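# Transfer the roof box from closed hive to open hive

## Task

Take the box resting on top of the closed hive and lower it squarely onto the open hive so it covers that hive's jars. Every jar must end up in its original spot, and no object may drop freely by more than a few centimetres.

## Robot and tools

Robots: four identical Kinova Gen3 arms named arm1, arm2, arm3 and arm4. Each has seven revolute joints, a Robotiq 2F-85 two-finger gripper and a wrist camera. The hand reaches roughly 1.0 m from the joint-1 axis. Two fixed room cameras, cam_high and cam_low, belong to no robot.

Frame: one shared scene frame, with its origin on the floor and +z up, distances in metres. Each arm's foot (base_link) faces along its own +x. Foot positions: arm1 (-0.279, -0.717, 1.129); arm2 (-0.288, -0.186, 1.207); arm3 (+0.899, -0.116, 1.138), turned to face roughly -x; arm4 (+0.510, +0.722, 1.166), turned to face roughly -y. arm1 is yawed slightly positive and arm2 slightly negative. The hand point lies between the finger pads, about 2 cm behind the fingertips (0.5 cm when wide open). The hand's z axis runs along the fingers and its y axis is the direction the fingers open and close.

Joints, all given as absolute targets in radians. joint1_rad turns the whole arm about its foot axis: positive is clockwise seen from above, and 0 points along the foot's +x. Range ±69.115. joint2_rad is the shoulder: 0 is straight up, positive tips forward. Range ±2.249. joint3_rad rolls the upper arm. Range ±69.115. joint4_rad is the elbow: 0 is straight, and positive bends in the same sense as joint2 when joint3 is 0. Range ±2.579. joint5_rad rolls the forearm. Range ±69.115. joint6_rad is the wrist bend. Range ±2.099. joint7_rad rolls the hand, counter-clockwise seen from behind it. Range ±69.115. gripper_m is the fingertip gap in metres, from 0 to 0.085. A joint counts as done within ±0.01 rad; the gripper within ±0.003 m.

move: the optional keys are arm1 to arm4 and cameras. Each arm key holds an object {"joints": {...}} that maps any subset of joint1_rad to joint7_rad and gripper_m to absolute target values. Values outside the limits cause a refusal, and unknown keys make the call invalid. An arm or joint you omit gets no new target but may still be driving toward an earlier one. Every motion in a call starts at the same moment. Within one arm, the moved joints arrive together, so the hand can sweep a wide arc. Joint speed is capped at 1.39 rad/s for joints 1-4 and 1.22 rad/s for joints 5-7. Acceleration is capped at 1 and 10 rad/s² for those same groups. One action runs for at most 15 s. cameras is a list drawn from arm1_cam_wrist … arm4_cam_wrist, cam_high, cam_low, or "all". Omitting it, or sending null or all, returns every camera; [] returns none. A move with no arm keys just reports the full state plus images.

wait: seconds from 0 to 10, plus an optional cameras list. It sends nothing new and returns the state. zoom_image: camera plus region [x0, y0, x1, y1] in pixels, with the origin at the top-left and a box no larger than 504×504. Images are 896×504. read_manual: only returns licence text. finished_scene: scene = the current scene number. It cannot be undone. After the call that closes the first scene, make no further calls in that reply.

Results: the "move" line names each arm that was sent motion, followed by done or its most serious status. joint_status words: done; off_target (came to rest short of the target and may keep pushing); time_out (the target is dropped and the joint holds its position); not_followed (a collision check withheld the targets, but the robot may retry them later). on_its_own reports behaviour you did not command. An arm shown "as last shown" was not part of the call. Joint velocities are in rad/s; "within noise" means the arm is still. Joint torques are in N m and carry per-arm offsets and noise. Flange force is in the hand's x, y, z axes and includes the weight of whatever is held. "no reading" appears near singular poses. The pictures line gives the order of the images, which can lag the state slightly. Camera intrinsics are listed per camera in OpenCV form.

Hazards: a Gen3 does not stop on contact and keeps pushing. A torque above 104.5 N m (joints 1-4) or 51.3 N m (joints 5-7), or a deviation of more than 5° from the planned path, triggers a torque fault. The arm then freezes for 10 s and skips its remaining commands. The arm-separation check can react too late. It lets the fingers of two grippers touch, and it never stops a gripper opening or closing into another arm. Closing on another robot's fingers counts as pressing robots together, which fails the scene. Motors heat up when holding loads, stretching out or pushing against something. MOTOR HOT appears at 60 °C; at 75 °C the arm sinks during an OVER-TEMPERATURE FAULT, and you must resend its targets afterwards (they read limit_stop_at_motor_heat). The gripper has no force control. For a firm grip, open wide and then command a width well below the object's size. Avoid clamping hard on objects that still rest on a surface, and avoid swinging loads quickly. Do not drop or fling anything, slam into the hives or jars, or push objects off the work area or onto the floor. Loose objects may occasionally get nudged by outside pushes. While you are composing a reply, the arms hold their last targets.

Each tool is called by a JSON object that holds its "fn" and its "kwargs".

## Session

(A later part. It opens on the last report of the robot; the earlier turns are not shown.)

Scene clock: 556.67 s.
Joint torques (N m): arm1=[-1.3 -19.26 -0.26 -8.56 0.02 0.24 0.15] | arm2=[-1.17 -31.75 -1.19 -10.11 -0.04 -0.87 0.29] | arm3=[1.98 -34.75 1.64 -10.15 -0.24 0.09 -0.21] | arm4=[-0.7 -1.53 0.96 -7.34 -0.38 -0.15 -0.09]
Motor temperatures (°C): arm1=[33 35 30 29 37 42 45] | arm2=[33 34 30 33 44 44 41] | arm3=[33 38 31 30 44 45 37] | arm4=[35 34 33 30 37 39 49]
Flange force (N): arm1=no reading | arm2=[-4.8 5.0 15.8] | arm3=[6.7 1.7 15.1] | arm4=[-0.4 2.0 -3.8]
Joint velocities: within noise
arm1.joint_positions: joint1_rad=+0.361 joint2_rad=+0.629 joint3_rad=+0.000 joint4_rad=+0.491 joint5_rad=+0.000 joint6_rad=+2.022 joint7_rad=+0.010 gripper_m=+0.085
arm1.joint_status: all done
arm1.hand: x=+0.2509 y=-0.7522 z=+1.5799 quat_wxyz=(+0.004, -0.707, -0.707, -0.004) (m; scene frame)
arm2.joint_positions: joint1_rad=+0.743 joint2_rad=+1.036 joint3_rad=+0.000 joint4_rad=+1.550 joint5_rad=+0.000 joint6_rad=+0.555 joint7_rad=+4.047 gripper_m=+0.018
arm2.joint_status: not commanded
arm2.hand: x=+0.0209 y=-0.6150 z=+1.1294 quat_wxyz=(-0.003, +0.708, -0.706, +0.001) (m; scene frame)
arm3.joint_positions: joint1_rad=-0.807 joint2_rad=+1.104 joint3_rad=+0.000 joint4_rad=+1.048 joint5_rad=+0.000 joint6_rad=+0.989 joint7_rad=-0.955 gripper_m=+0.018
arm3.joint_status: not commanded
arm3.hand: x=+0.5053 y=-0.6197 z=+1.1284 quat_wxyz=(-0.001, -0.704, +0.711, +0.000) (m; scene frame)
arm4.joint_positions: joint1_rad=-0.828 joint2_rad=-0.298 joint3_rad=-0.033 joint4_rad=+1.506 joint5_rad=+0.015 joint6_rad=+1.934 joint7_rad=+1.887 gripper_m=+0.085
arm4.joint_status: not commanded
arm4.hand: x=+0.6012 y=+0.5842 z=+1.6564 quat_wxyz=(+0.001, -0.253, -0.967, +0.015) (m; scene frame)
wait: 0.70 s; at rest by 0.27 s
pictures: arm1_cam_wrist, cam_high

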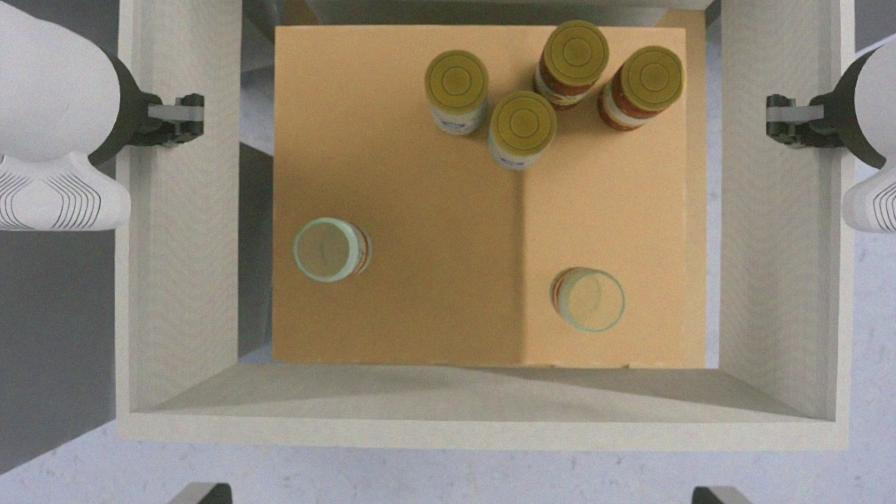

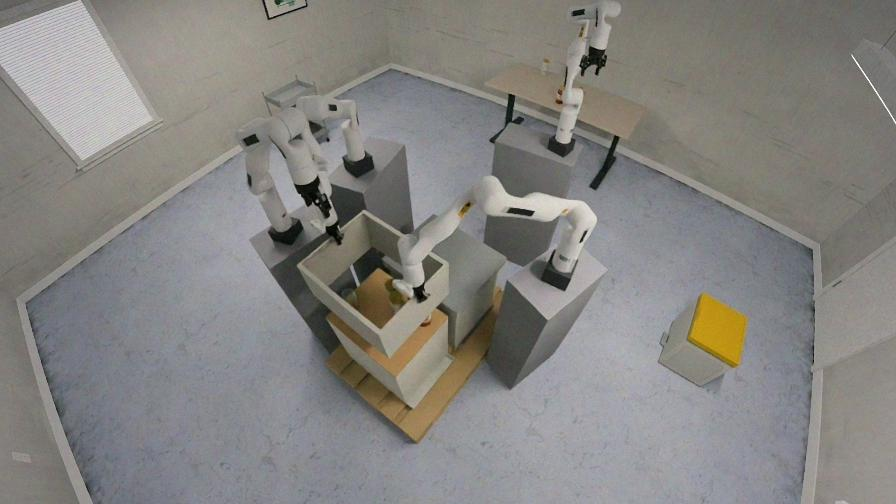

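{"fn": "move", "kwargs": {"arm2": {"joints":{"joint1_rad":0.7276,"joint2_rad":1.0294,"joint4_rad":1.5722,"joint6_rad":0.5400,"joint7_rad":4.0363}}, "arm3": {"joints":{"joint1_rad":-0.8008,"joint2_rad":1.0809,"joint4_rad":1.1053,"joint6_rad":0.9554,"joint7_rad":-0.9438}}, "cameras": []}}

{"fn": "move", "kwargs": {"arm2": {"joints":{"joint1_rad":0.7280,"joint2_rad":1.1332,"joint4_rad":1.5437,"joint6_rad":0.4647,"joint7_rad":4.0367}}, "arm3": {"joints":{"joint2_rad":1.1619,"joint4_rad":1.1017,"joint6_rad":0.8780}}, "cameras": []}}

{"fn": "wait", "kwargs": {"seconds": 0.6, "cameras": ["arm1_cam_wrist","cam_low"]}}

{"fn": "zoom_image", "kwargs": {"camera": "arm1_cam_wrist", "region": [380, 0, 740, 180]}}

Scene clock: 630.47 s.
Joint torques (N m): arm1=[-1.32 -19.3 -0.21 -8.57 0.03 0.22 0.17] | arm2=[-1.46 -31.53 -1.41 -10.13 -0.04 -0.99 0.34] | arm3=[2.33 -34.52 1.95 -10.17 -0.19 -0.1 -0.21] | arm4=[-0.66 -1.59 1 -7.34 -0.33 -0.17 -0.08]
Motor temperatures (°C): arm1=[33 35 30 29 37 42 45] | arm2=[33 35 30 33 44 44 41] | arm3=[33 40 31 30 44 45 37] | arm4=[35 34 32 30 37 39 49]
Flange force (N): arm1=no reading | arm2=[-4.7 5.6 15.6] | arm3=[6.6 1.0 15.3] | arm4=[-0.6 2.1 -3.9]
move: arm2 done; arm3 done
Joint velocities: within noise
arm1.joint_positions: joint1_rad=+0.361 joint2_rad=+0.629 joint3_rad=+0.000 joint4_rad=+0.491 joint5_rad=+0.000 joint6_rad=+2.022 joint7_rad=+0.010 gripper_m=+0.085
arm1.joint_status: not commanded
arm1.hand: x=+0.2509 y=-0.7522 z=+1.5799 quat_wxyz=(+0.004, -0.707, -0.707, -0.004) (m; scene frame)
arm2.joint_positions: joint1_rad=+0.728 joint2_rad=+1.029 joint3_rad=+0.000 joint4_rad=+1.572 joint5_rad=+0.000 joint6_rad=+0.540 joint7_rad=+4.036 gripper_m=+0.018
arm2.joint_status: all done
arm2.hand: x=+0.0240 y=-0.6060 z=+1.1293 quat_wxyz=(-0.003, +0.710, -0.704, +0.002) (m; scene frame)
arm3.joint_positions: joint1_rad=-0.801 joint2_rad=+1.081 joint3_rad=+0.000 joint4_rad=+1.105 joint5_rad=+0.000 joint6_rad=+0.955 joint7_rad=-0.944 gripper_m=+0.018
arm3.joint_status: all done
arm3.hand: x=+0.5082 y=-0.6087 z=+1.1284 quat_wxyz=(-0.001, -0.705, +0.709, +0.000) (m; scene frame)
arm4: as last shown
pictures: none
No camera images: "cameras" was empty.

Scene clock: 631.43 s.
Joint torques (N m): arm1=[-1.29 -19.27 -0.21 -8.51 0.01 0.21 0.18] | arm2=[-0.56 -31.03 -0.33 -7.93 0.23 -0.35 0.36] | arm3=[1.1 -34.47 0.9 -8.97 -0.5 0.37 -0.14] | arm4=[-0.73 -1.58 0.99 -7.34 -0.4 -0.14 -0.08]
Motor temperatures (°C): arm1=[33 35 30 29 37 42 45] | arm2=[33 35 30 33 44 44 41] | arm3=[33 40 31 30 44 45 37] | arm4=[35 34 32 30 37 39 49]
Flange force (N): arm1=no reading | arm2=[-4.1 3.0 14.8] | arm3=[6.1 2.9 16.1] | arm4=[-0.6 2.0 -3.8]
move: arm2 done; arm3 done
Joint velocities: within noise
arm1.joint_positions: joint1_rad=+0.361 joint2_rad=+0.629 joint3_rad=+0.000 joint4_rad=+0.491 joint5_rad=+0.000 joint6_rad=+2.022 joint7_rad=+0.010 gripper_m=+0.085
arm1.joint_status: not commanded
arm1.hand: x=+0.2509 y=-0.7522 z=+1.5799 quat_wxyz=(+0.004, -0.707, -0.707, -0.004) (m; scene frame)
arm2.joint_positions: joint1_rad=+0.728 joint2_rad=+1.133 joint3_rad=+0.000 joint4_rad=+1.544 joint5_rad=+0.000 joint6_rad=+0.465 joint7_rad=+4.037 gripper_m=+0.018
arm2.joint_status: all done
arm2.hand: x=+0.0240 y=-0.6059 z=+1.0794 quat_wxyz=(-0.003, +0.710, -0.704, +0.002) (m; scene frame)
arm3.joint_positions: joint1_rad=-0.801 joint2_rad=+1.162 joint3_rad=+0.000 joint4_rad=+1.102 joint5_rad=+0.000 joint6_rad=+0.878 joint7_rad=-0.944 gripper_m=+0.018
arm3.joint_status: all done
arm3.hand: x=+0.5082 y=-0.6087 z=+1.0784 quat_wxyz=(-0.001, -0.705, +0.709, +0.000) (m; scene frame)
arm4: as last shown
pictures: none
No camera images: "cameras" was empty.

Scene clock: 632.03 s.
Joint torques (N m): arm1=[-1.25 -19.27 -0.22 -8.57 0.01 0.2 0.11] | arm2=[-0.57 -31.07 -0.19 -8 0.33 -0.4 0.41] | arm3=[0.87 -34.7 0.73 -9.03 -0.58 0.21 -0.15] | arm4=[-0.64 -1.61 1.03 -7.38 -0.36 -0.17 -0.12]
Motor temperatures (°C): arm1=[33 35 30 29 37 42 45] | arm2=[33 35 30 33 44 44 41] | arm3=[33 40 31 30 44 45 37] | arm4=[35 34 32 30 37 39 49]
Flange force (N): arm1=no reading | arm2=[-4.2 3.0 14.8] | arm3=[6.4 3.6 16.2] | arm4=[-0.6 2.1 -3.8]
Joint velocities: within noise
arm1.joint_positions: joint1_rad=+0.361 joint2_rad=+0.629 joint3_rad=+0.000 joint4_rad=+0.491 joint5_rad=+0.000 joint6_rad=+2.022 joint7_rad=+0.010 gripper_m=+0.085
arm1.joint_status: not commanded
arm1.hand: x=+0.2509 y=-0.7522 z=+1.5799 quat_wxyz=(+0.004, -0.707, -0.707, -0.004) (m; scene frame)
arm2.joint_positions: joint1_rad=+0.728 joint2_rad=+1.133 joint3_rad=+0.000 joint4_rad=+1.544 joint5_rad=+0.000 joint6_rad=+0.465 joint7_rad=+4.037 gripper_m=+0.018
arm2.joint_status: all done
arm2.hand: x=+0.0239 y=-0.6059 z=+1.0794 quat_wxyz=(-0.003, +0.710, -0.704, +0.001) (m; scene frame)
arm3.joint_positions: joint1_rad=-0.801 joint2_rad=+1.162 joint3_rad=+0.000 joint4_rad=+1.102 joint5_rad=+0.000 joint6_rad=+0.878 joint7_rad=-0.944 gripper_m=+0.018
arm3.joint_status: all done
arm3.hand: x=+0.5082 y=-0.6087 z=+1.0784 quat_wxyz=(-0.001, -0.705, +0.709, +0.000) (m; scene frame)
arm4.joint_positions: joint1_rad=-0.828 joint2_rad=-0.298 joint3_rad=-0.033 joint4_rad=+1.506 joint5_rad=+0.015 joint6_rad=+1.934 joint7_rad=+1.887 gripper_m=+0.085
arm4.joint_status: not commanded
arm4.hand: x=+0.6012 y=+0.5842 z=+1.6564 quat_wxyz=(+0.001, -0.253, -0.967, +0.015) (m; scene frame)
wait: 0.60 s; at rest by 0.27 s
pictures: arm1_cam_wrist, cam_low

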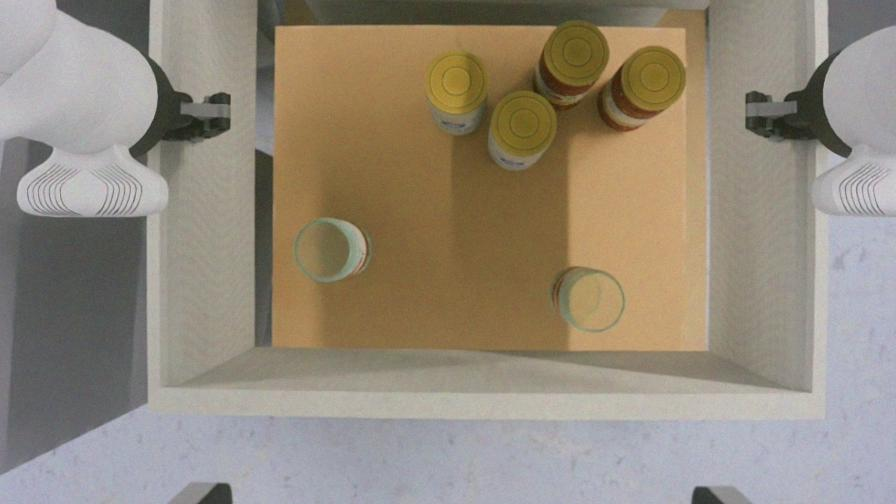

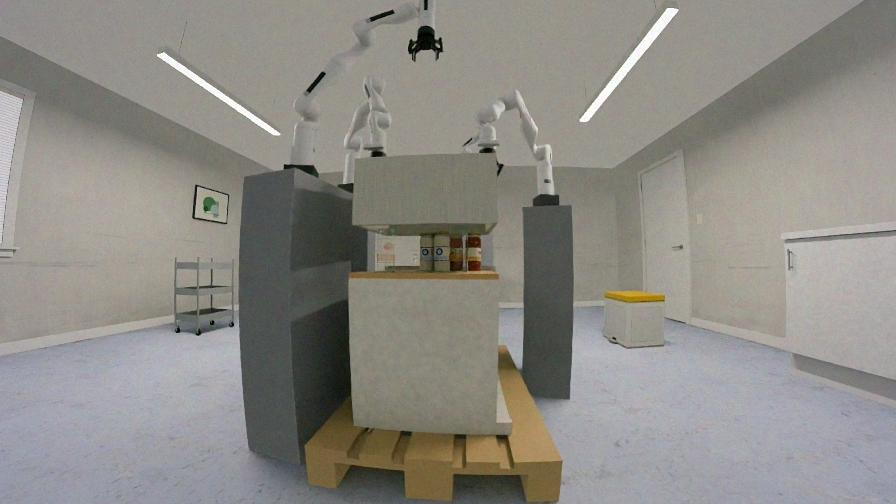

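Scaled by 1.400 from the camera's 896x504 image, which has a finer 1280x720 frame.

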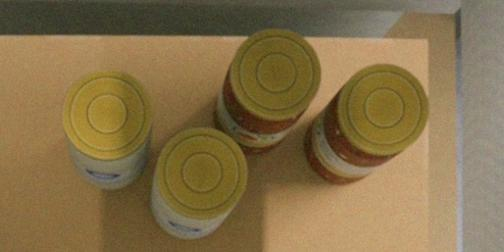

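{"fn": "move", "kwargs": {"arm2": {"joints":{"joint1_rad":0.7285,"joint2_rad":1.2408,"joint4_rad":1.4961,"joint6_rad":0.4047,"joint7_rad":4.0372}}, "arm3": {"joints":{"joint2_rad":1.2508,"joint4_rad":1.0768,"joint6_rad":0.8140}}, "cameras": ["arm1_cam_wrist"]}}

{"fn": "move", "kwargs": {"arm2": {"joints":{"joint1_rad":0.7288,"joint2_rad":1.3293,"joint4_rad":1.4440,"joint6_rad":0.3683,"joint7_rad":4.0375}}, "arm3": {"joints":{"joint2_rad":1.3273,"joint4_rad":1.0409,"joint6_rad":0.7734}}, "cameras": []}}

{"fn": "move", "kwargs": {"arm2": {"joints":{"joint1_rad":0.7291,"joint2_rad":1.3966,"joint4_rad":1.3968,"joint6_rad":0.3482,"joint7_rad":4.0378}}, "arm3": {"joints":{"joint2_rad":1.3878,"joint4_rad":1.0041,"joint6_rad":0.7497}}, "cameras": []}}

{"fn": "wait", "kwargs": {"seconds": 0.6, "cameras": ["arm1_cam_wrist","cam_low","cam_high"]}}

{"fn": "zoom_image", "kwargs": {"camera": "cam_low", "region": [340, 170, 510, 300]}}

{"fn": "zoom_image", "kwargs": {"camera": "cam_high", "region": [290, 200, 490, 390]}}

Scene clock: 646.97 s.
Joint torques (N m): arm1=[-1.28 -19.34 -0.3 -8.53 -0.02 0.22 0.11] | arm2=[0.2 -30.86 0.72 -6.39 0.47 0 0.41] | arm3=[-0.15 -34.44 -0.23 -7.85 -0.92 0.61 -0.21] | arm4=[-0.62 -1.55 0.97 -7.37 -0.36 -0.18 -0.13]
Motor temperatures (°C): arm1=[33 35 30 29 37 42 45] | arm2=[33 35 30 33 44 44 41] | arm3=[33 40 31 30 44 45 37] | arm4=[35 34 32 30 37 39 49]
Flange force (N): arm1=no reading | arm2=[-3.7 0.9 14.5] | arm3=[6.1 5.6 16.7] | arm4=[-0.4 1.9 -3.8]
move: arm2 done; arm3 done
Joint velocities: within noise
arm1.joint_positions: joint1_rad=+0.361 joint2_rad=+0.629 joint3_rad=+0.000 joint4_rad=+0.491 joint5_rad=+0.000 joint6_rad=+2.022 joint7_rad=+0.010 gripper_m=+0.085
arm1.joint_status: not commanded
arm1.hand: x=+0.2509 y=-0.7522 z=+1.5799 quat_wxyz=(+0.004, -0.707, -0.707, -0.004) (m; scene frame)
arm2.joint_positions: joint1_rad=+0.729 joint2_rad=+1.241 joint3_rad=+0.000 joint4_rad=+1.496 joint5_rad=+0.000 joint6_rad=+0.405 joint7_rad=+4.037 gripper_m=+0.018
arm2.joint_status: all done
arm2.hand: x=+0.0239 y=-0.6058 z=+1.0295 quat_wxyz=(-0.003, +0.710, -0.704, +0.001) (m; scene frame)
arm3.joint_positions: joint1_rad=-0.801 joint2_rad=+1.251 joint3_rad=+0.000 joint4_rad=+1.077 joint5_rad=+0.000 joint6_rad=+0.814 joint7_rad=-0.944 gripper_m=+0.018
arm3.joint_status: all done
arm3.hand: x=+0.5082 y=-0.6087 z=+1.0284 quat_wxyz=(-0.001, -0.705, +0.709, +0.000) (m; scene frame)
arm4: as last shown
pictures: arm1_cam_wrist

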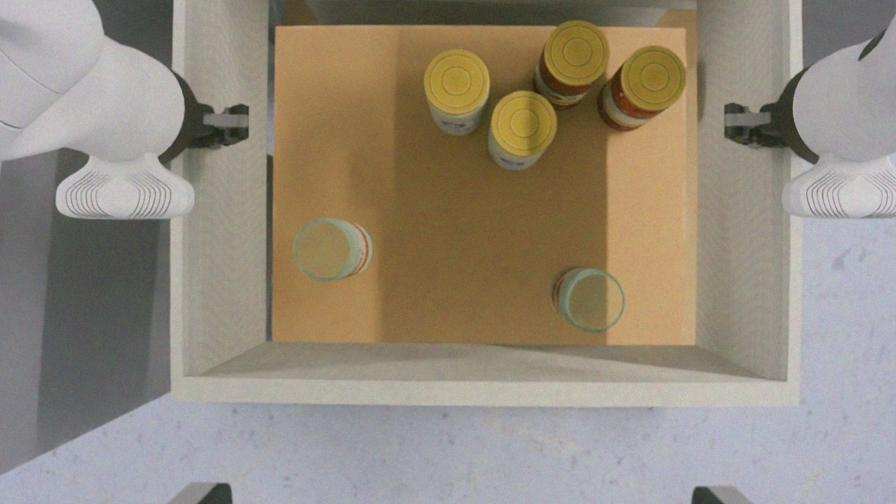

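Scene clock: 647.87 s.
Joint torques (N m): arm1=[-1.22 -19.24 -0.26 -8.55 -0.03 0.24 0.14] | arm2=[0.67 -30.65 1.31 -5.49 0.58 0.15 0.41] | arm3=[-0.69 -34.35 -0.65 -7.36 -1.09 0.69 -0.22] | arm4=[-0.65 -1.52 0.97 -7.35 -0.34 -0.13 -0.1]
Motor temperatures (°C): arm1=[33 35 30 29 37 42 45] | arm2=[33 35 30 33 44 44 41] | arm3=[33 40 31 30 44 45 37] | arm4=[35 34 32 30 37 39 49]
Flange force (N): arm1=no reading | arm2=[-3.6 -0.3 14.1] | arm3=[5.6 6.3 17.0] | arm4=[-0.4 2.0 -3.7]
move: arm2 done; arm3 done
Joint velocities: within noise
arm1.joint_positions: joint1_rad=+0.361 joint2_rad=+0.629 joint3_rad=+0.000 joint4_rad=+0.491 joint5_rad=+0.000 joint6_rad=+2.022 joint7_rad=+0.010 gripper_m=+0.085
arm1.joint_status: not commanded
arm1.hand: x=+0.2509 y=-0.7522 z=+1.5799 quat_wxyz=(+0.004, -0.707, -0.707, -0.004) (m; scene frame)
arm2.joint_positions: joint1_rad=+0.729 joint2_rad=+1.329 joint3_rad=+0.000 joint4_rad=+1.444 joint5_rad=+0.000 joint6_rad=+0.368 joint7_rad=+4.037 gripper_m=+0.018
arm2.joint_status: all done
arm2.hand: x=+0.0240 y=-0.6058 z=+0.9895 quat_wxyz=(-0.003, +0.710, -0.704, +0.002) (m; scene frame)
arm3.joint_positions: joint1_rad=-0.801 joint2_rad=+1.327 joint3_rad=+0.000 joint4_rad=+1.041 joint5_rad=+0.000 joint6_rad=+0.773 joint7_rad=-0.944 gripper_m=+0.018
arm3.joint_status: all done
arm3.hand: x=+0.5081 y=-0.6087 z=+0.9884 quat_wxyz=(-0.001, -0.705, +0.709, +0.000) (m; scene frame)
arm4: as last shown
pictures: none
No camera images: "cameras" was empty.

Scene clock: 648.70 s.
Joint torques (N m): arm1=[-1.22 -19.27 -0.3 -8.59 0.02 0.23 0.16] | arm2=[1.23 -30.29 1.98 -4.7 0.66 0.43 0.43] | arm3=[-1.35 -34.03 -1.28 -6.56 -1.26 0.94 -0.15] | arm4=[-0.68 -1.56 1.07 -7.35 -0.36 -0.17 -0.09]
Motor temperatures (°C): arm1=[33 35 30 29 37 42 45] | arm2=[33 35 30 33 44 44 41] | arm3=[33 40 31 30 44 45 37] | arm4=[35 34 32 30 37 39 49]
Flange force (N): arm1=no reading | arm2=[-3.6 -1.6 13.9] | arm3=[6.3 8.0 17.5] | arm4=[-0.6 2.3 -3.9]
move: arm2 done; arm3 done
Joint velocities: within noise
arm1.joint_positions: joint1_rad=+0.361 joint2_rad=+0.629 joint3_rad=+0.000 joint4_rad=+0.491 joint5_rad=+0.000 joint6_rad=+2.022 joint7_rad=+0.010 gripper_m=+0.085
arm1.joint_status: not commanded
arm1.hand: x=+0.2509 y=-0.7522 z=+1.5799 quat_wxyz=(+0.004, -0.707, -0.707, -0.004) (m; scene frame)
arm2.joint_positions: joint1_rad=+0.729 joint2_rad=+1.397 joint3_rad=+0.000 joint4_rad=+1.397 joint5_rad=+0.000 joint6_rad=+0.348 joint7_rad=+4.038 gripper_m=+0.018
arm2.joint_status: all done
arm2.hand: x=+0.0239 y=-0.6058 z=+0.9596 quat_wxyz=(-0.003, +0.710, -0.704, +0.001) (m; scene frame)
arm3.joint_positions: joint1_rad=-0.801 joint2_rad=+1.388 joint3_rad=+0.000 joint4_rad=+1.004 joint5_rad=+0.000 joint6_rad=+0.750 joint7_rad=-0.944 gripper_m=+0.018
arm3.joint_status: all done
arm3.hand: x=+0.5081 y=-0.6088 z=+0.9584 quat_wxyz=(-0.001, -0.705, +0.709, +0.000) (m; scene frame)
arm4: as last shown
pictures: none
No camera images: "cameras" was empty.

Scene clock: 649.30 s.
Joint torques (N m): arm1=[-1.33 -19.32 -0.28 -8.54 0 0.18 0.14] | arm2=[1.16 -30.27 1.92 -4.64 0.6 0.42 0.42] | arm3=[-1.35 -34.06 -1.18 -6.57 -1.23 0.93 -0.12] | arm4=[-0.62 -1.5 1.02 -7.43 -0.36 -0.16 -0.07]
Motor temperatures (°C): arm1=[33 35 30 29 37 42 45] | arm2=[33 35 30 33 44 44 41] | arm3=[33 40 31 30 44 45 37] | arm4=[35 34 32 30 37 39 49]
Flange force (N): arm1=no reading | arm2=[-3.3 -1.6 14.0] | arm3=[6.4 8.0 17.5] | arm4=[-0.4 2.4 -3.5]
Joint velocities: within noise
arm1.joint_positions: joint1_rad=+0.361 joint2_rad=+0.629 joint3_rad=+0.000 joint4_rad=+0.491 joint5_rad=+0.000 joint6_rad=+2.022 joint7_rad=+0.010 gripper_m=+0.085
arm1.joint_status: not commanded
arm1.hand: x=+0.2509 y=-0.7522 z=+1.5799 quat_wxyz=(+0.004, -0.707, -0.707, -0.004) (m; scene frame)
arm2.joint_positions: joint1_rad=+0.729 joint2_rad=+1.397 joint3_rad=+0.000 joint4_rad=+1.397 joint5_rad=+0.000 joint6_rad=+0.348 joint7_rad=+4.038 gripper_m=+0.018
arm2.joint_status: all done
arm2.hand: x=+0.0239 y=-0.6057 z=+0.9595 quat_wxyz=(-0.003, +0.710, -0.704, +0.001) (m; scene frame)
arm3.joint_positions: joint1_rad=-0.801 joint2_rad=+1.388 joint3_rad=+0.000 joint4_rad=+1.004 joint5_rad=+0.000 joint6_rad=+0.750 joint7_rad=-0.944 gripper_m=+0.018
arm3.joint_status: all done
arm3.hand: x=+0.5081 y=-0.6088 z=+0.9584 quat_wxyz=(-0.001, -0.705, +0.709, +0.000) (m; scene frame)
arm4.joint_positions: joint1_rad=-0.828 joint2_rad=-0.298 joint3_rad=-0.033 joint4_rad=+1.506 joint5_rad=+0.015 joint6_rad=+1.934 joint7_rad=+1.887 gripper_m=+0.085
arm4.joint_status: not commanded
arm4.hand: x=+0.6012 y=+0.5842 z=+1.6564 quat_wxyz=(+0.001, -0.253, -0.967, +0.015) (m; scene frame)
wait: 0.60 s; at rest by 0.27 s
pictures: arm1_cam_wrist, cam_high, cam_low

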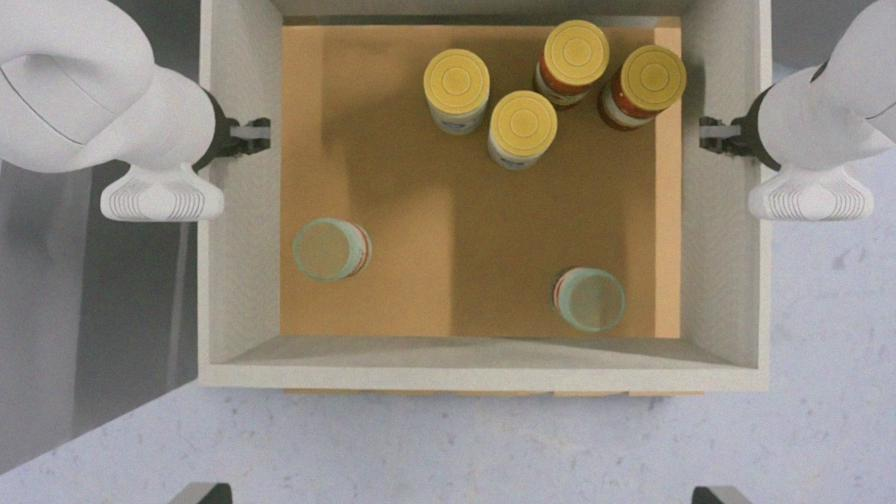

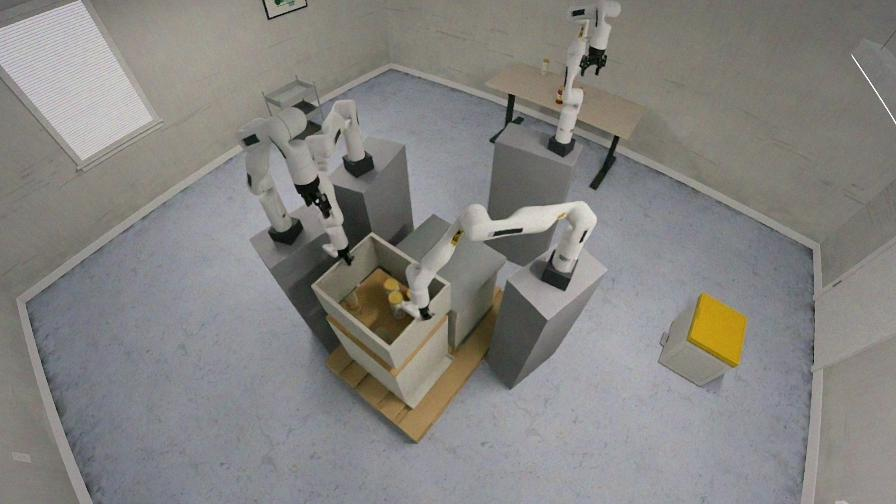

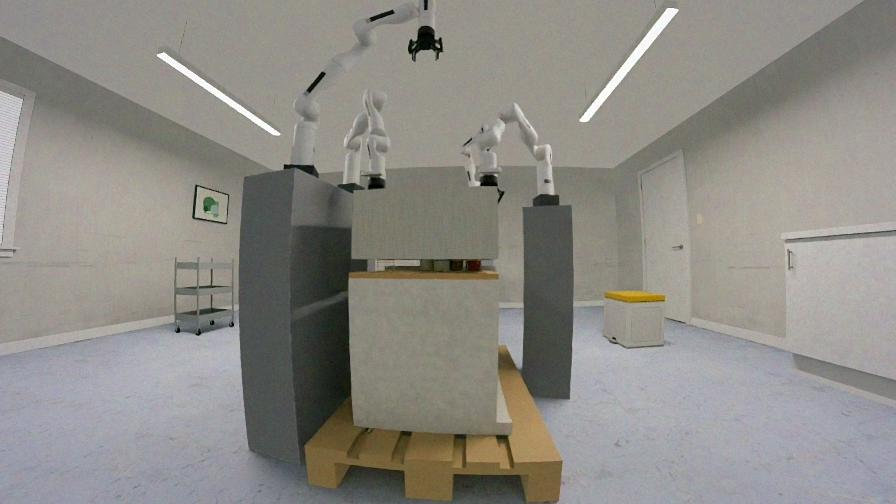

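Scaled by 2.965 from the camera's 896x504 image, which has a finer 1280x720 frame.

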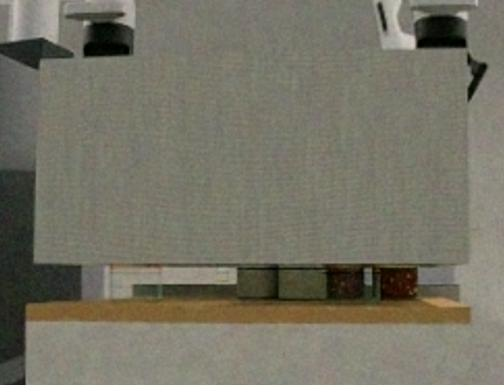

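Scaled by 2.520 from the camera's 896x504 image, which has a finer 1280x720 frame.

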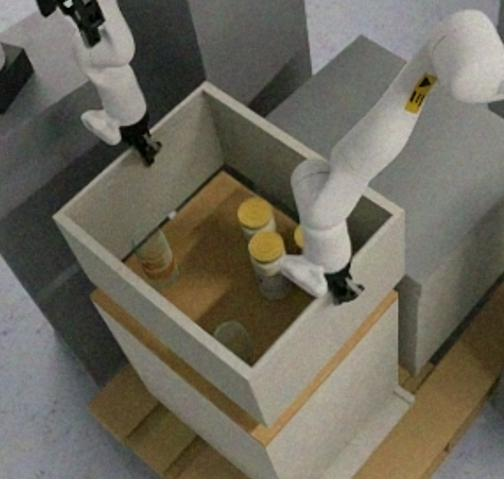

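{"fn": "move", "kwargs": {"arm2": {"joints":{"joint1_rad":0.7502,"joint2_rad":1.4095,"joint4_rad":1.3371,"joint6_rad":0.3950,"joint7_rad":4.0589}}, "arm3": {"joints":{"joint1_rad":-0.8176,"joint2_rad":1.4165,"joint4_rad":0.9209,"joint6_rad":0.8042,"joint7_rad":-0.9606}}, "cameras": []}}

{"fn": "wait", "kwargs": {"seconds": 0.6, "cameras": ["arm1_cam_wrist","cam_low","cam_high"]}}

{"fn": "zoom_image", "kwargs": {"camera": "cam_low", "region": [340, 230, 510, 300]}}

{"fn": "zoom_image", "kwargs": {"camera": "cam_high", "region": [310, 260, 470, 390]}}

{"fn": "zoom_image", "kwargs": {"camera": "arm1_cam_wrist", "region": [260, 0, 500, 100]}}

Scene clock: 670.80 s.
Joint torques (N m): arm1=[-1.19 -19.29 -0.33 -8.56 -0.01 0.2 0.14] | arm2=[0.95 -31.24 1.54 -5.43 0.67 0.37 0.5] | arm3=[-1.61 -34.62 -1.36 -7.31 -1.28 0.8 -0.09] | arm4=[-0.66 -1.5 0.98 -7.45 -0.37 -0.14 -0.11]
Motor temperatures (°C): arm1=[33 35 30 29 37 41 45] | arm2=[33 35 30 33 44 44 41] | arm3=[33 40 31 30 44 45 37] | arm4=[35 34 32 30 37 39 49]
Flange force (N): arm1=no reading | arm2=[-3.4 -1.3 14.3] | arm3=[6.2 8.1 17.1] | arm4=[-0.3 2.1 -3.3]
move: arm2 done; arm3 done
Joint velocities: within noise
arm1.joint_positions: joint1_rad=+0.361 joint2_rad=+0.629 joint3_rad=+0.000 joint4_rad=+0.491 joint5_rad=+0.000 joint6_rad=+2.022 joint7_rad=+0.010 gripper_m=+0.085
arm1.joint_status: not commanded
arm1.hand: x=+0.2509 y=-0.7522 z=+1.5799 quat_wxyz=(+0.004, -0.707, -0.707, -0.004) (m; scene frame)
arm2.joint_positions: joint1_rad=+0.750 joint2_rad=+1.409 joint3_rad=+0.000 joint4_rad=+1.337 joint5_rad=+0.000 joint6_rad=+0.395 joint7_rad=+4.059 gripper_m=+0.018
arm2.joint_status: all done
arm2.hand: x=+0.0240 y=-0.6237 z=+0.9595 quat_wxyz=(-0.003, +0.710, -0.704, +0.001) (m; scene frame)
arm3.joint_positions: joint1_rad=-0.818 joint2_rad=+1.416 joint3_rad=+0.000 joint4_rad=+0.921 joint5_rad=+0.000 joint6_rad=+0.804 joint7_rad=-0.961 gripper_m=+0.018
arm3.joint_status: all done
arm3.hand: x=+0.5082 y=-0.6269 z=+0.9585 quat_wxyz=(-0.001, -0.705, +0.709, +0.000) (m; scene frame)
arm4: as last shown
pictures: none
No camera images: "cameras" was empty.

Scene clock: 671.40 s.
Joint torques (N m): arm1=[-1.19 -19.31 -0.29 -8.58 0.03 0.24 0.19] | arm2=[0.95 -31.17 1.61 -5.41 0.65 0.38 0.5] | arm3=[-1.78 -34.63 -1.32 -7.29 -1.2 0.84 -0.09] | arm4=[-0.66 -1.54 0.93 -7.31 -0.39 -0.12 -0.1]
Motor temperatures (°C): arm1=[33 35 30 29 37 41 45] | arm2=[33 35 30 33 44 44 41] | arm3=[33 40 31 30 44 45 37] | arm4=[35 34 32 30 37 39 49]
Flange force (N): arm1=no reading | arm2=[-3.4 -1.2 14.2] | arm3=[6.0 8.3 17.1] | arm4=[-0.5 1.8 -3.8]
Joint velocities: within noise
arm1.joint_positions: joint1_rad=+0.361 joint2_rad=+0.629 joint3_rad=+0.000 joint4_rad=+0.491 joint5_rad=+0.000 joint6_rad=+2.022 joint7_rad=+0.010 gripper_m=+0.085
arm1.joint_status: not commanded
arm1.hand: x=+0.2509 y=-0.7522 z=+1.5799 quat_wxyz=(+0.004, -0.707, -0.707, -0.004) (m; scene frame)
arm2.joint_positions: joint1_rad=+0.750 joint2_rad=+1.409 joint3_rad=+0.000 joint4_rad=+1.337 joint5_rad=+0.000 joint6_rad=+0.395 joint7_rad=+4.059 gripper_m=+0.018
arm2.joint_status: all done
arm2.hand: x=+0.0240 y=-0.6237 z=+0.9595 quat_wxyz=(-0.003, +0.710, -0.704, +0.001) (m; scene frame)
arm3.joint_positions: joint1_rad=-0.818 joint2_rad=+1.416 joint3_rad=+0.000 joint4_rad=+0.921 joint5_rad=+0.000 joint6_rad=+0.804 joint7_rad=-0.961 gripper_m=+0.018
arm3.joint_status: all done
arm3.hand: x=+0.5082 y=-0.6269 z=+0.9585 quat_wxyz=(-0.001, -0.705, +0.709, +0.000) (m; scene frame)
arm4.joint_positions: joint1_rad=-0.828 joint2_rad=-0.298 joint3_rad=-0.033 joint4_rad=+1.506 joint5_rad=+0.015 joint6_rad=+1.934 joint7_rad=+1.887 gripper_m=+0.085
arm4.joint_status: not commanded
arm4.hand: x=+0.6012 y=+0.5842 z=+1.6564 quat_wxyz=(+0.001, -0.253, -0.967, +0.015) (m; scene frame)
wait: 0.60 s; at rest by 0.27 s
pictures: arm1_cam_wrist, cam_high, cam_low

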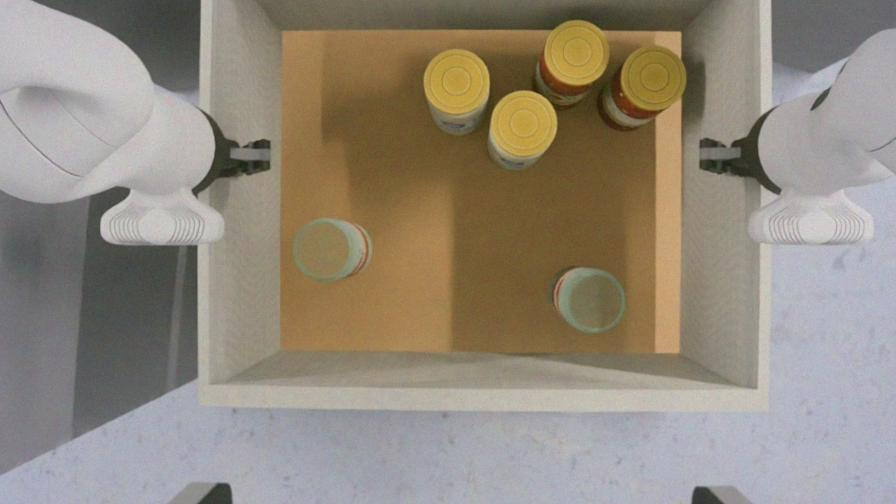

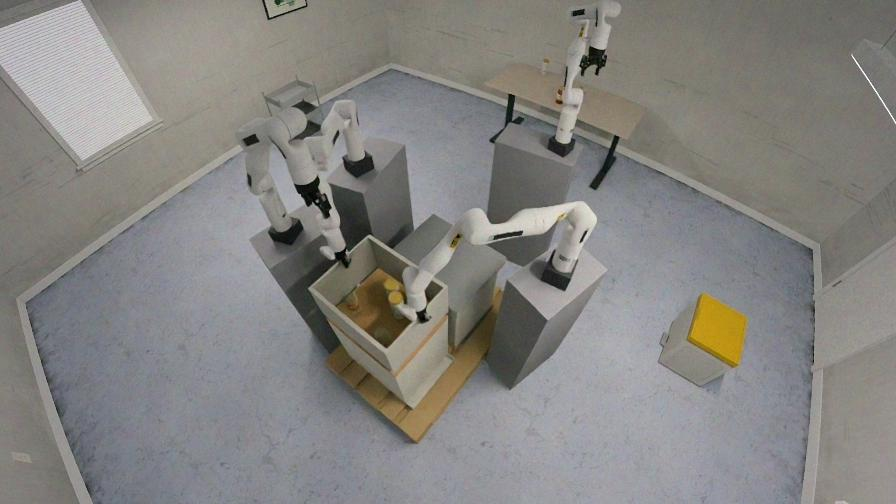

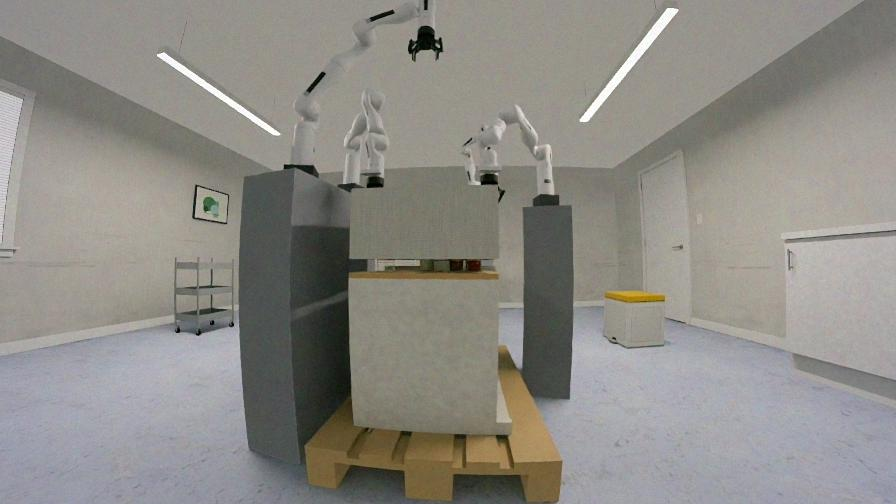

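Scaled by 2.965 from the camera's 896x504 image, which has a finer 1280x720 frame.

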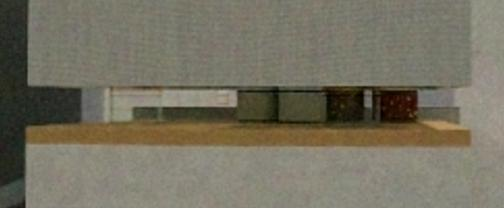

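Scaled by 3.150 from the camera's 896x504 image, which has a finer 1280x720 frame.

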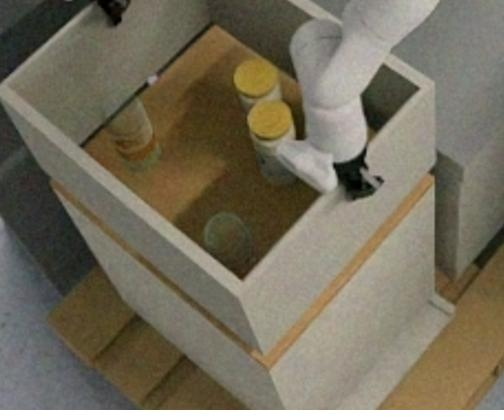

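Scaled by 2.100 from the camera's 896x504 image, which has a finer 1280x720 frame.

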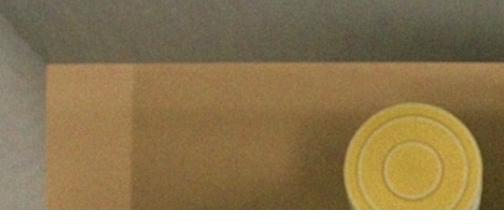

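{"fn": "move", "kwargs": {"arm2": {"joints":{"joint1_rad":0.7539,"joint2_rad":1.4686,"joint4_rad":1.2812,"joint6_rad":0.3918,"joint7_rad":4.0626}}, "arm3": {"joints":{"joint1_rad":-0.8202,"joint2_rad":1.4749,"joint4_rad":0.8658,"joint6_rad":0.8009,"joint7_rad":-0.9632}}, "cameras": []}}

{"fn": "move", "kwargs": {"arm2": {"joints":{"joint2_rad":1.4918,"joint4_rad":1.2612,"joint6_rad":0.3886}}, "arm3": {"joints":{"joint2_rad":1.4967,"joint4_rad":0.8474,"joint6_rad":0.7975}}, "cameras": []}}

{"fn": "wait", "kwargs": {"seconds": 0.6, "cameras": ["arm1_cam_wrist","cam_low","cam_high"]}}

{"fn": "zoom_image", "kwargs": {"camera": "cam_low", "region": [340, 230, 510, 300]}}

{"fn": "zoom_image", "kwargs": {"camera": "cam_high", "region": [310, 260, 470, 390]}}

Scene clock: 694.43 s.
Joint torques (N m): arm1=[-1.31 -19.27 -0.25 -8.63 0.02 0.25 0.16] | arm2=[2.08 -30.71 2.75 -4.84 0.79 0.58 0.4] | arm3=[-2.59 -34.29 -2.03 -6.73 -1.58 1.16 -0.1] | arm4=[-0.66 -1.62 0.92 -7.37 -0.35 -0.16 -0.12]
Motor temperatures (°C): arm1=[33 36 30 29 37 41 45] | arm2=[33 35 30 33 44 44 41] | arm3=[33 41 31 30 44 45 37] | arm4=[35 34 32 30 37 39 49]
Flange force (N): arm1=no reading | arm2=[-3.8 -3.3 13.7] | arm3=[6.4 10.1 17.6] | arm4=[-0.5 1.8 -3.8]
move: arm2 done; arm3 done
Joint velocities: within noise
arm1.joint_positions: joint1_rad=+0.361 joint2_rad=+0.629 joint3_rad=+0.000 joint4_rad=+0.491 joint5_rad=+0.000 joint6_rad=+2.022 joint7_rad=+0.010 gripper_m=+0.085
arm1.joint_status: not commanded
arm1.hand: x=+0.2509 y=-0.7522 z=+1.5799 quat_wxyz=(+0.004, -0.707, -0.707, -0.004) (m; scene frame)
arm2.joint_positions: joint1_rad=+0.754 joint2_rad=+1.469 joint3_rad=+0.000 joint4_rad=+1.281 joint5_rad=+0.000 joint6_rad=+0.392 joint7_rad=+4.063 gripper_m=+0.018
arm2.joint_status: all done
arm2.hand: x=+0.0239 y=-0.6267 z=+0.9345 quat_wxyz=(-0.003, +0.710, -0.704, +0.001) (m; scene frame)
arm3.joint_positions: joint1_rad=-0.820 joint2_rad=+1.475 joint3_rad=+0.000 joint4_rad=+0.866 joint5_rad=+0.000 joint6_rad=+0.801 joint7_rad=-0.963 gripper_m=+0.018
arm3.joint_status: all done
arm3.hand: x=+0.5082 y=-0.6299 z=+0.9334 quat_wxyz=(-0.001, -0.705, +0.709, +0.000) (m; scene frame)
arm4: as last shown
pictures: none
No camera images: "cameras" was empty.

Scene clock: 695.03 s.
Joint torques (N m): arm1=[-1.21 -19.27 -0.27 -8.57 0.01 0.24 0.14] | arm2=[1.71 -30.49 2.57 -4.76 0.83 0.63 0.46] | arm3=[-2.35 -34.89 -1.78 -7.09 -1.4 0.92 -0.12] | arm4=[-0.76 -1.61 1.02 -7.44 -0.39 -0.16 -0.1]
Motor temperatures (°C): arm1=[33 36 30 29 37 41 45] | arm2=[33 35 30 33 44 44 41] | arm3=[33 41 31 30 44 45 37] | arm4=[35 34 32 30 37 39 49]
Flange force (N): arm1=no reading | arm2=[-3.7 -2.7 13.3] | arm3=[6.6 9.8 18.3] | arm4=[-0.5 2.1 -3.6]
move: arm2 done; arm3 done
Joint velocities: within noise
arm1.joint_positions: joint1_rad=+0.361 joint2_rad=+0.629 joint3_rad=+0.000 joint4_rad=+0.491 joint5_rad=+0.000 joint6_rad=+2.022 joint7_rad=+0.010 gripper_m=+0.085
arm1.joint_status: not commanded
arm1.hand: x=+0.2509 y=-0.7522 z=+1.5799 quat_wxyz=(+0.004, -0.707, -0.707, -0.004) (m; scene frame)
arm2.joint_positions: joint1_rad=+0.754 joint2_rad=+1.492 joint3_rad=+0.000 joint4_rad=+1.261 joint5_rad=+0.000 joint6_rad=+0.389 joint7_rad=+4.063 gripper_m=+0.018
arm2.joint_status: all done
arm2.hand: x=+0.0239 y=-0.6266 z=+0.9244 quat_wxyz=(-0.003, +0.710, -0.704, +0.001) (m; scene frame)
arm3.joint_positions: joint1_rad=-0.820 joint2_rad=+1.497 joint3_rad=+0.000 joint4_rad=+0.847 joint5_rad=+0.000 joint6_rad=+0.798 joint7_rad=-0.963 gripper_m=+0.018
arm3.joint_status: all done
arm3.hand: x=+0.5082 y=-0.6299 z=+0.9235 quat_wxyz=(-0.001, -0.705, +0.709, +0.000) (m; scene frame)
arm4: as last shown
pictures: none
No camera images: "cameras" was empty.

Scene clock: 695.63 s.
Joint torques (N m): arm1=[-1.23 -19.28 -0.31 -8.53 -0.02 0.26 0.18] | arm2=[1.7 -30.35 2.47 -4.64 0.78 0.73 0.42] | arm3=[-2.2 -34.8 -1.67 -6.92 -1.36 1.1 -0.08] | arm4=[-0.63 -1.58 1.06 -7.39 -0.36 -0.19 -0.08]
Motor temperatures (°C): arm1=[33 36 30 29 37 41 45] | arm2=[33 35 30 33 44 44 41] | arm3=[33 41 31 30 44 45 37] | arm4=[35 34 32 30 37 39 49]
Flange force (N): arm1=no reading | arm2=[-3.6 -2.7 13.2] | arm3=[6.9 9.7 18.5] | arm4=[-0.6 2.3 -3.8]
Joint velocities: within noise
arm1.joint_positions: joint1_rad=+0.361 joint2_rad=+0.629 joint3_rad=+0.000 joint4_rad=+0.491 joint5_rad=+0.000 joint6_rad=+2.022 joint7_rad=+0.010 gripper_m=+0.085
arm1.joint_status: not commanded
arm1.hand: x=+0.2509 y=-0.7522 z=+1.5799 quat_wxyz=(+0.004, -0.707, -0.707, -0.004) (m; scene frame)
arm2.joint_positions: joint1_rad=+0.754 joint2_rad=+1.492 joint3_rad=+0.000 joint4_rad=+1.261 joint5_rad=+0.000 joint6_rad=+0.389 joint7_rad=+4.063 gripper_m=+0.018
arm2.joint_status: all done
arm2.hand: x=+0.0239 y=-0.6266 z=+0.9243 quat_wxyz=(-0.003, +0.710, -0.704, +0.001) (m; scene frame)
arm3.joint_positions: joint1_rad=-0.820 joint2_rad=+1.497 joint3_rad=+0.000 joint4_rad=+0.847 joint5_rad=+0.000 joint6_rad=+0.798 joint7_rad=-0.963 gripper_m=+0.018
arm3.joint_status: all done
arm3.hand: x=+0.5082 y=-0.6299 z=+0.9235 quat_wxyz=(-0.001, -0.705, +0.709, +0.000) (m; scene frame)
arm4.joint_positions: joint1_rad=-0.828 joint2_rad=-0.298 joint3_rad=-0.033 joint4_rad=+1.506 joint5_rad=+0.015 joint6_rad=+1.934 joint7_rad=+1.887 gripper_m=+0.085
arm4.joint_status: not commanded
arm4.hand: x=+0.6012 y=+0.5842 z=+1.6564 quat_wxyz=(+0.001, -0.253, -0.967, +0.015) (m; scene frame)
wait: 0.60 s; at rest by 0.27 s
pictures: arm1_cam_wrist, cam_high, cam_low

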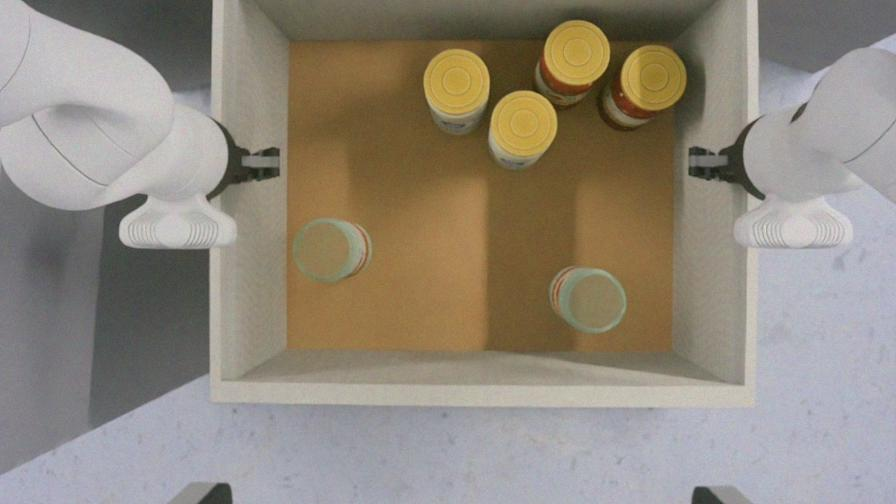

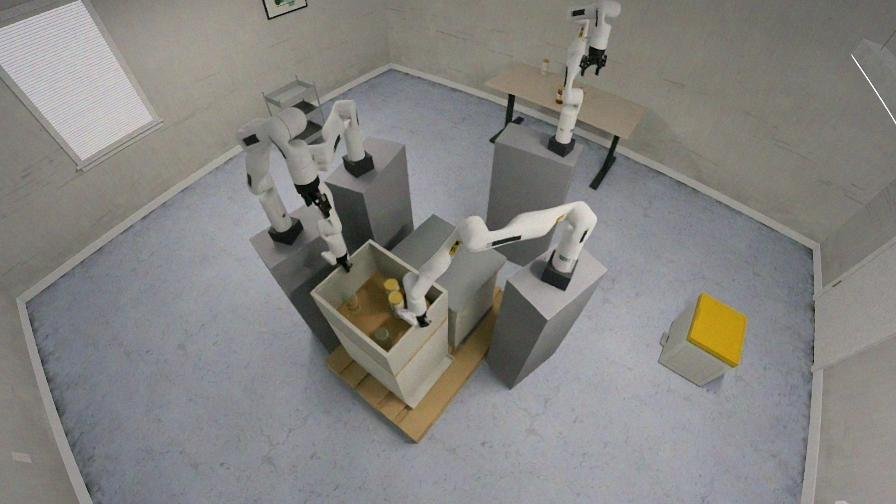

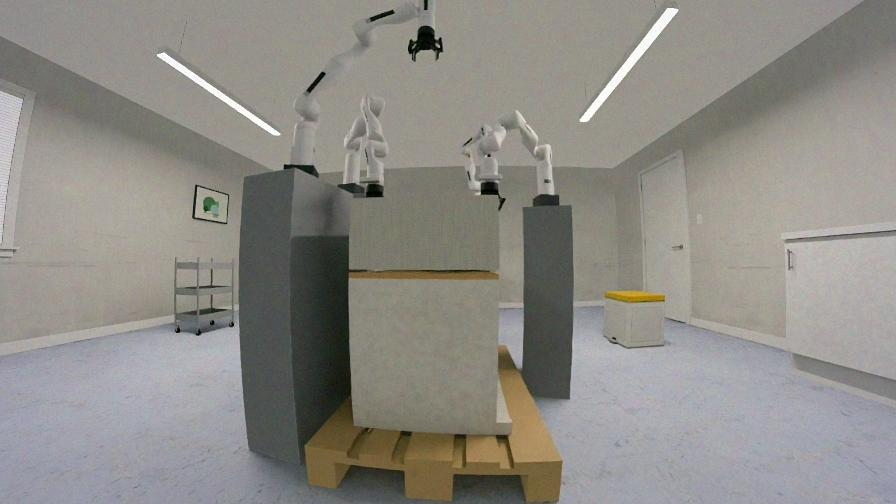

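Scaled by 2.965 from the camera's 896x504 image, which has a finer 1280x720 frame.

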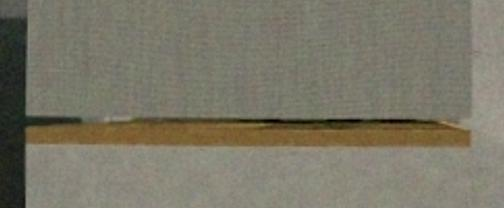

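Scaled by 3.150 from the camera's 896x504 image, which has a finer 1280x720 frame.

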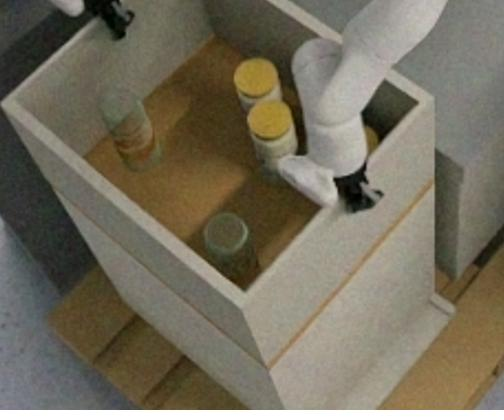

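{"fn": "move", "kwargs": {"arm2": {"joints":{"joint2_rad":1.5034,"joint4_rad":1.2509,"joint6_rad":0.3873}}, "arm3": {"joints":{"joint2_rad":1.5079,"joint4_rad":0.8378,"joint6_rad":0.7959}}, "cameras": []}}

{"fn": "move", "kwargs": {"arm2": {"joints":{"joint2_rad":1.5104,"joint4_rad":1.2445,"joint6_rad":0.3867}}, "arm3": {"joints":{"joint2_rad":1.5146,"joint4_rad":0.8318,"joint6_rad":0.7952}}, "cameras": ["cam_low"]}}

{"fn": "zoom_image", "kwargs": {"camera": "cam_low", "region": [340, 230, 510, 300]}}

Scene clock: 703.07 s.
Joint torques (N m): arm1=[-1.32 -19.32 -0.18 -8.56 -0.02 0.23 0.11] | arm2=[1.71 -30.97 2.43 -5.01 0.74 0.49 0.4] | arm3=[-2.29 -34.67 -1.91 -7.03 -1.48 0.93 -0.08] | arm4=[-0.73 -1.59 1.03 -7.34 -0.34 -0.12 -0.11]
Motor temperatures (°C): arm1=[33 36 30 29 37 41 45] | arm2=[33 35 30 33 44 44 41] | arm3=[33 41 31 30 44 45 37] | arm4=[35 34 32 30 37 39 49]
Flange force (N): arm1=no reading | arm2=[-3.8 -2.5 13.8] | arm3=[6.6 9.6 18.0] | arm4=[-0.6 2.1 -3.8]
move: arm2 done; arm3 done
Joint velocities: within noise
arm1.joint_positions: joint1_rad=+0.361 joint2_rad=+0.629 joint3_rad=+0.000 joint4_rad=+0.491 joint5_rad=+0.000 joint6_rad=+2.022 joint7_rad=+0.010 gripper_m=+0.085
arm1.joint_status: not commanded
arm1.hand: x=+0.2509 y=-0.7522 z=+1.5799 quat_wxyz=(+0.004, -0.707, -0.707, -0.004) (m; scene frame)
arm2.joint_positions: joint1_rad=+0.754 joint2_rad=+1.503 joint3_rad=+0.000 joint4_rad=+1.251 joint5_rad=+0.000 joint6_rad=+0.387 joint7_rad=+4.063 gripper_m=+0.018
arm2.joint_status: all done
arm2.hand: x=+0.0240 y=-0.6266 z=+0.9194 quat_wxyz=(-0.003, +0.710, -0.704, +0.001) (m; scene frame)
arm3.joint_positions: joint1_rad=-0.820 joint2_rad=+1.508 joint3_rad=+0.000 joint4_rad=+0.838 joint5_rad=+0.000 joint6_rad=+0.796 joint7_rad=-0.963 gripper_m=+0.018
arm3.joint_status: all done
arm3.hand: x=+0.5081 y=-0.6299 z=+0.9184 quat_wxyz=(-0.001, -0.705, +0.709, +0.000) (m; scene frame)
arm4: as last shown
pictures: none
No camera images: "cameras" was empty.

Scene clock: 703.53 s.
Joint torques (N m): arm1=[-1.29 -19.26 -0.25 -8.55 0.01 0.26 0.16] | arm2=[1.54 -30.72 2.3 -4.89 0.74 0.56 0.47] | arm3=[-2.14 -34.68 -1.69 -6.91 -1.39 0.99 -0.08] | arm4=[-0.65 -1.57 0.96 -7.41 -0.41 -0.13 -0.11]
Motor temperatures (°C): arm1=[33 36 30 29 37 41 45] | arm2=[33 35 30 33 44 44 41] | arm3=[33 41 31 30 44 45 37] | arm4=[35 34 32 30 37 39 49]
Flange force (N): arm1=no reading | arm2=[-3.7 -2.3 13.4] | arm3=[7.2 9.8 18.3] | arm4=[-0.4 1.9 -3.5]
move: arm2 done; arm3 done
Joint velocities: within noise
arm1.joint_positions: joint1_rad=+0.361 joint2_rad=+0.629 joint3_rad=+0.000 joint4_rad=+0.491 joint5_rad=+0.000 joint6_rad=+2.022 joint7_rad=+0.010 gripper_m=+0.085
arm1.joint_status: not commanded
arm1.hand: x=+0.2509 y=-0.7522 z=+1.5799 quat_wxyz=(+0.004, -0.707, -0.707, -0.004) (m; scene frame)
arm2.joint_positions: joint1_rad=+0.754 joint2_rad=+1.510 joint3_rad=+0.000 joint4_rad=+1.245 joint5_rad=+0.000 joint6_rad=+0.387 joint7_rad=+4.063 gripper_m=+0.018
arm2.joint_status: all done
arm2.hand: x=+0.0240 y=-0.6266 z=+0.9163 quat_wxyz=(-0.003, +0.710, -0.704, +0.001) (m; scene frame)
arm3.joint_positions: joint1_rad=-0.820 joint2_rad=+1.515 joint3_rad=+0.000 joint4_rad=+0.832 joint5_rad=+0.000 joint6_rad=+0.795 joint7_rad=-0.963 gripper_m=+0.018
arm3.joint_status: all done
arm3.hand: x=+0.5082 y=-0.6299 z=+0.9155 quat_wxyz=(-0.001, -0.705, +0.709, +0.000) (m; scene frame)
arm4: as last shown
pictures: cam_low

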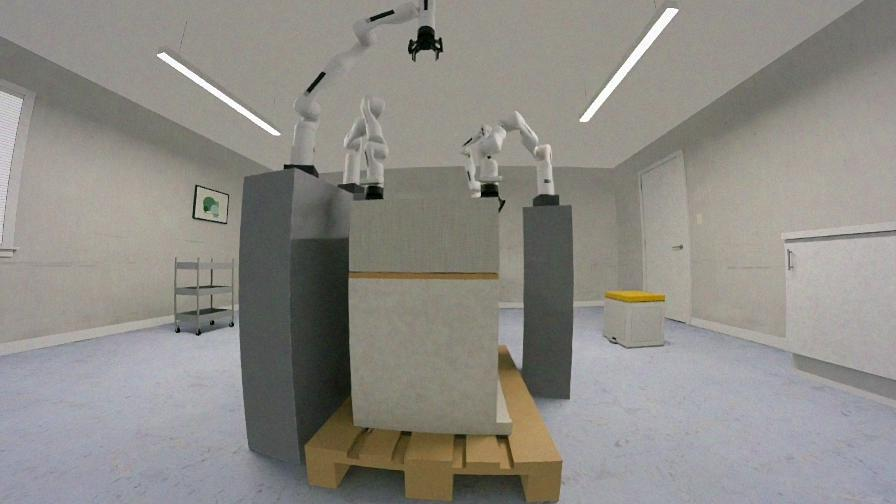

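Scaled by 2.965 from the camera's 896x504 image, which has a finer 1280x720 frame.

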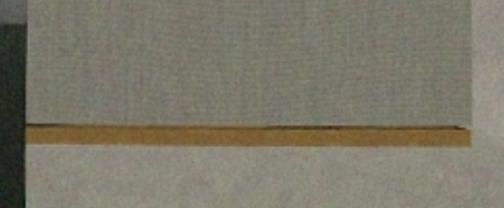

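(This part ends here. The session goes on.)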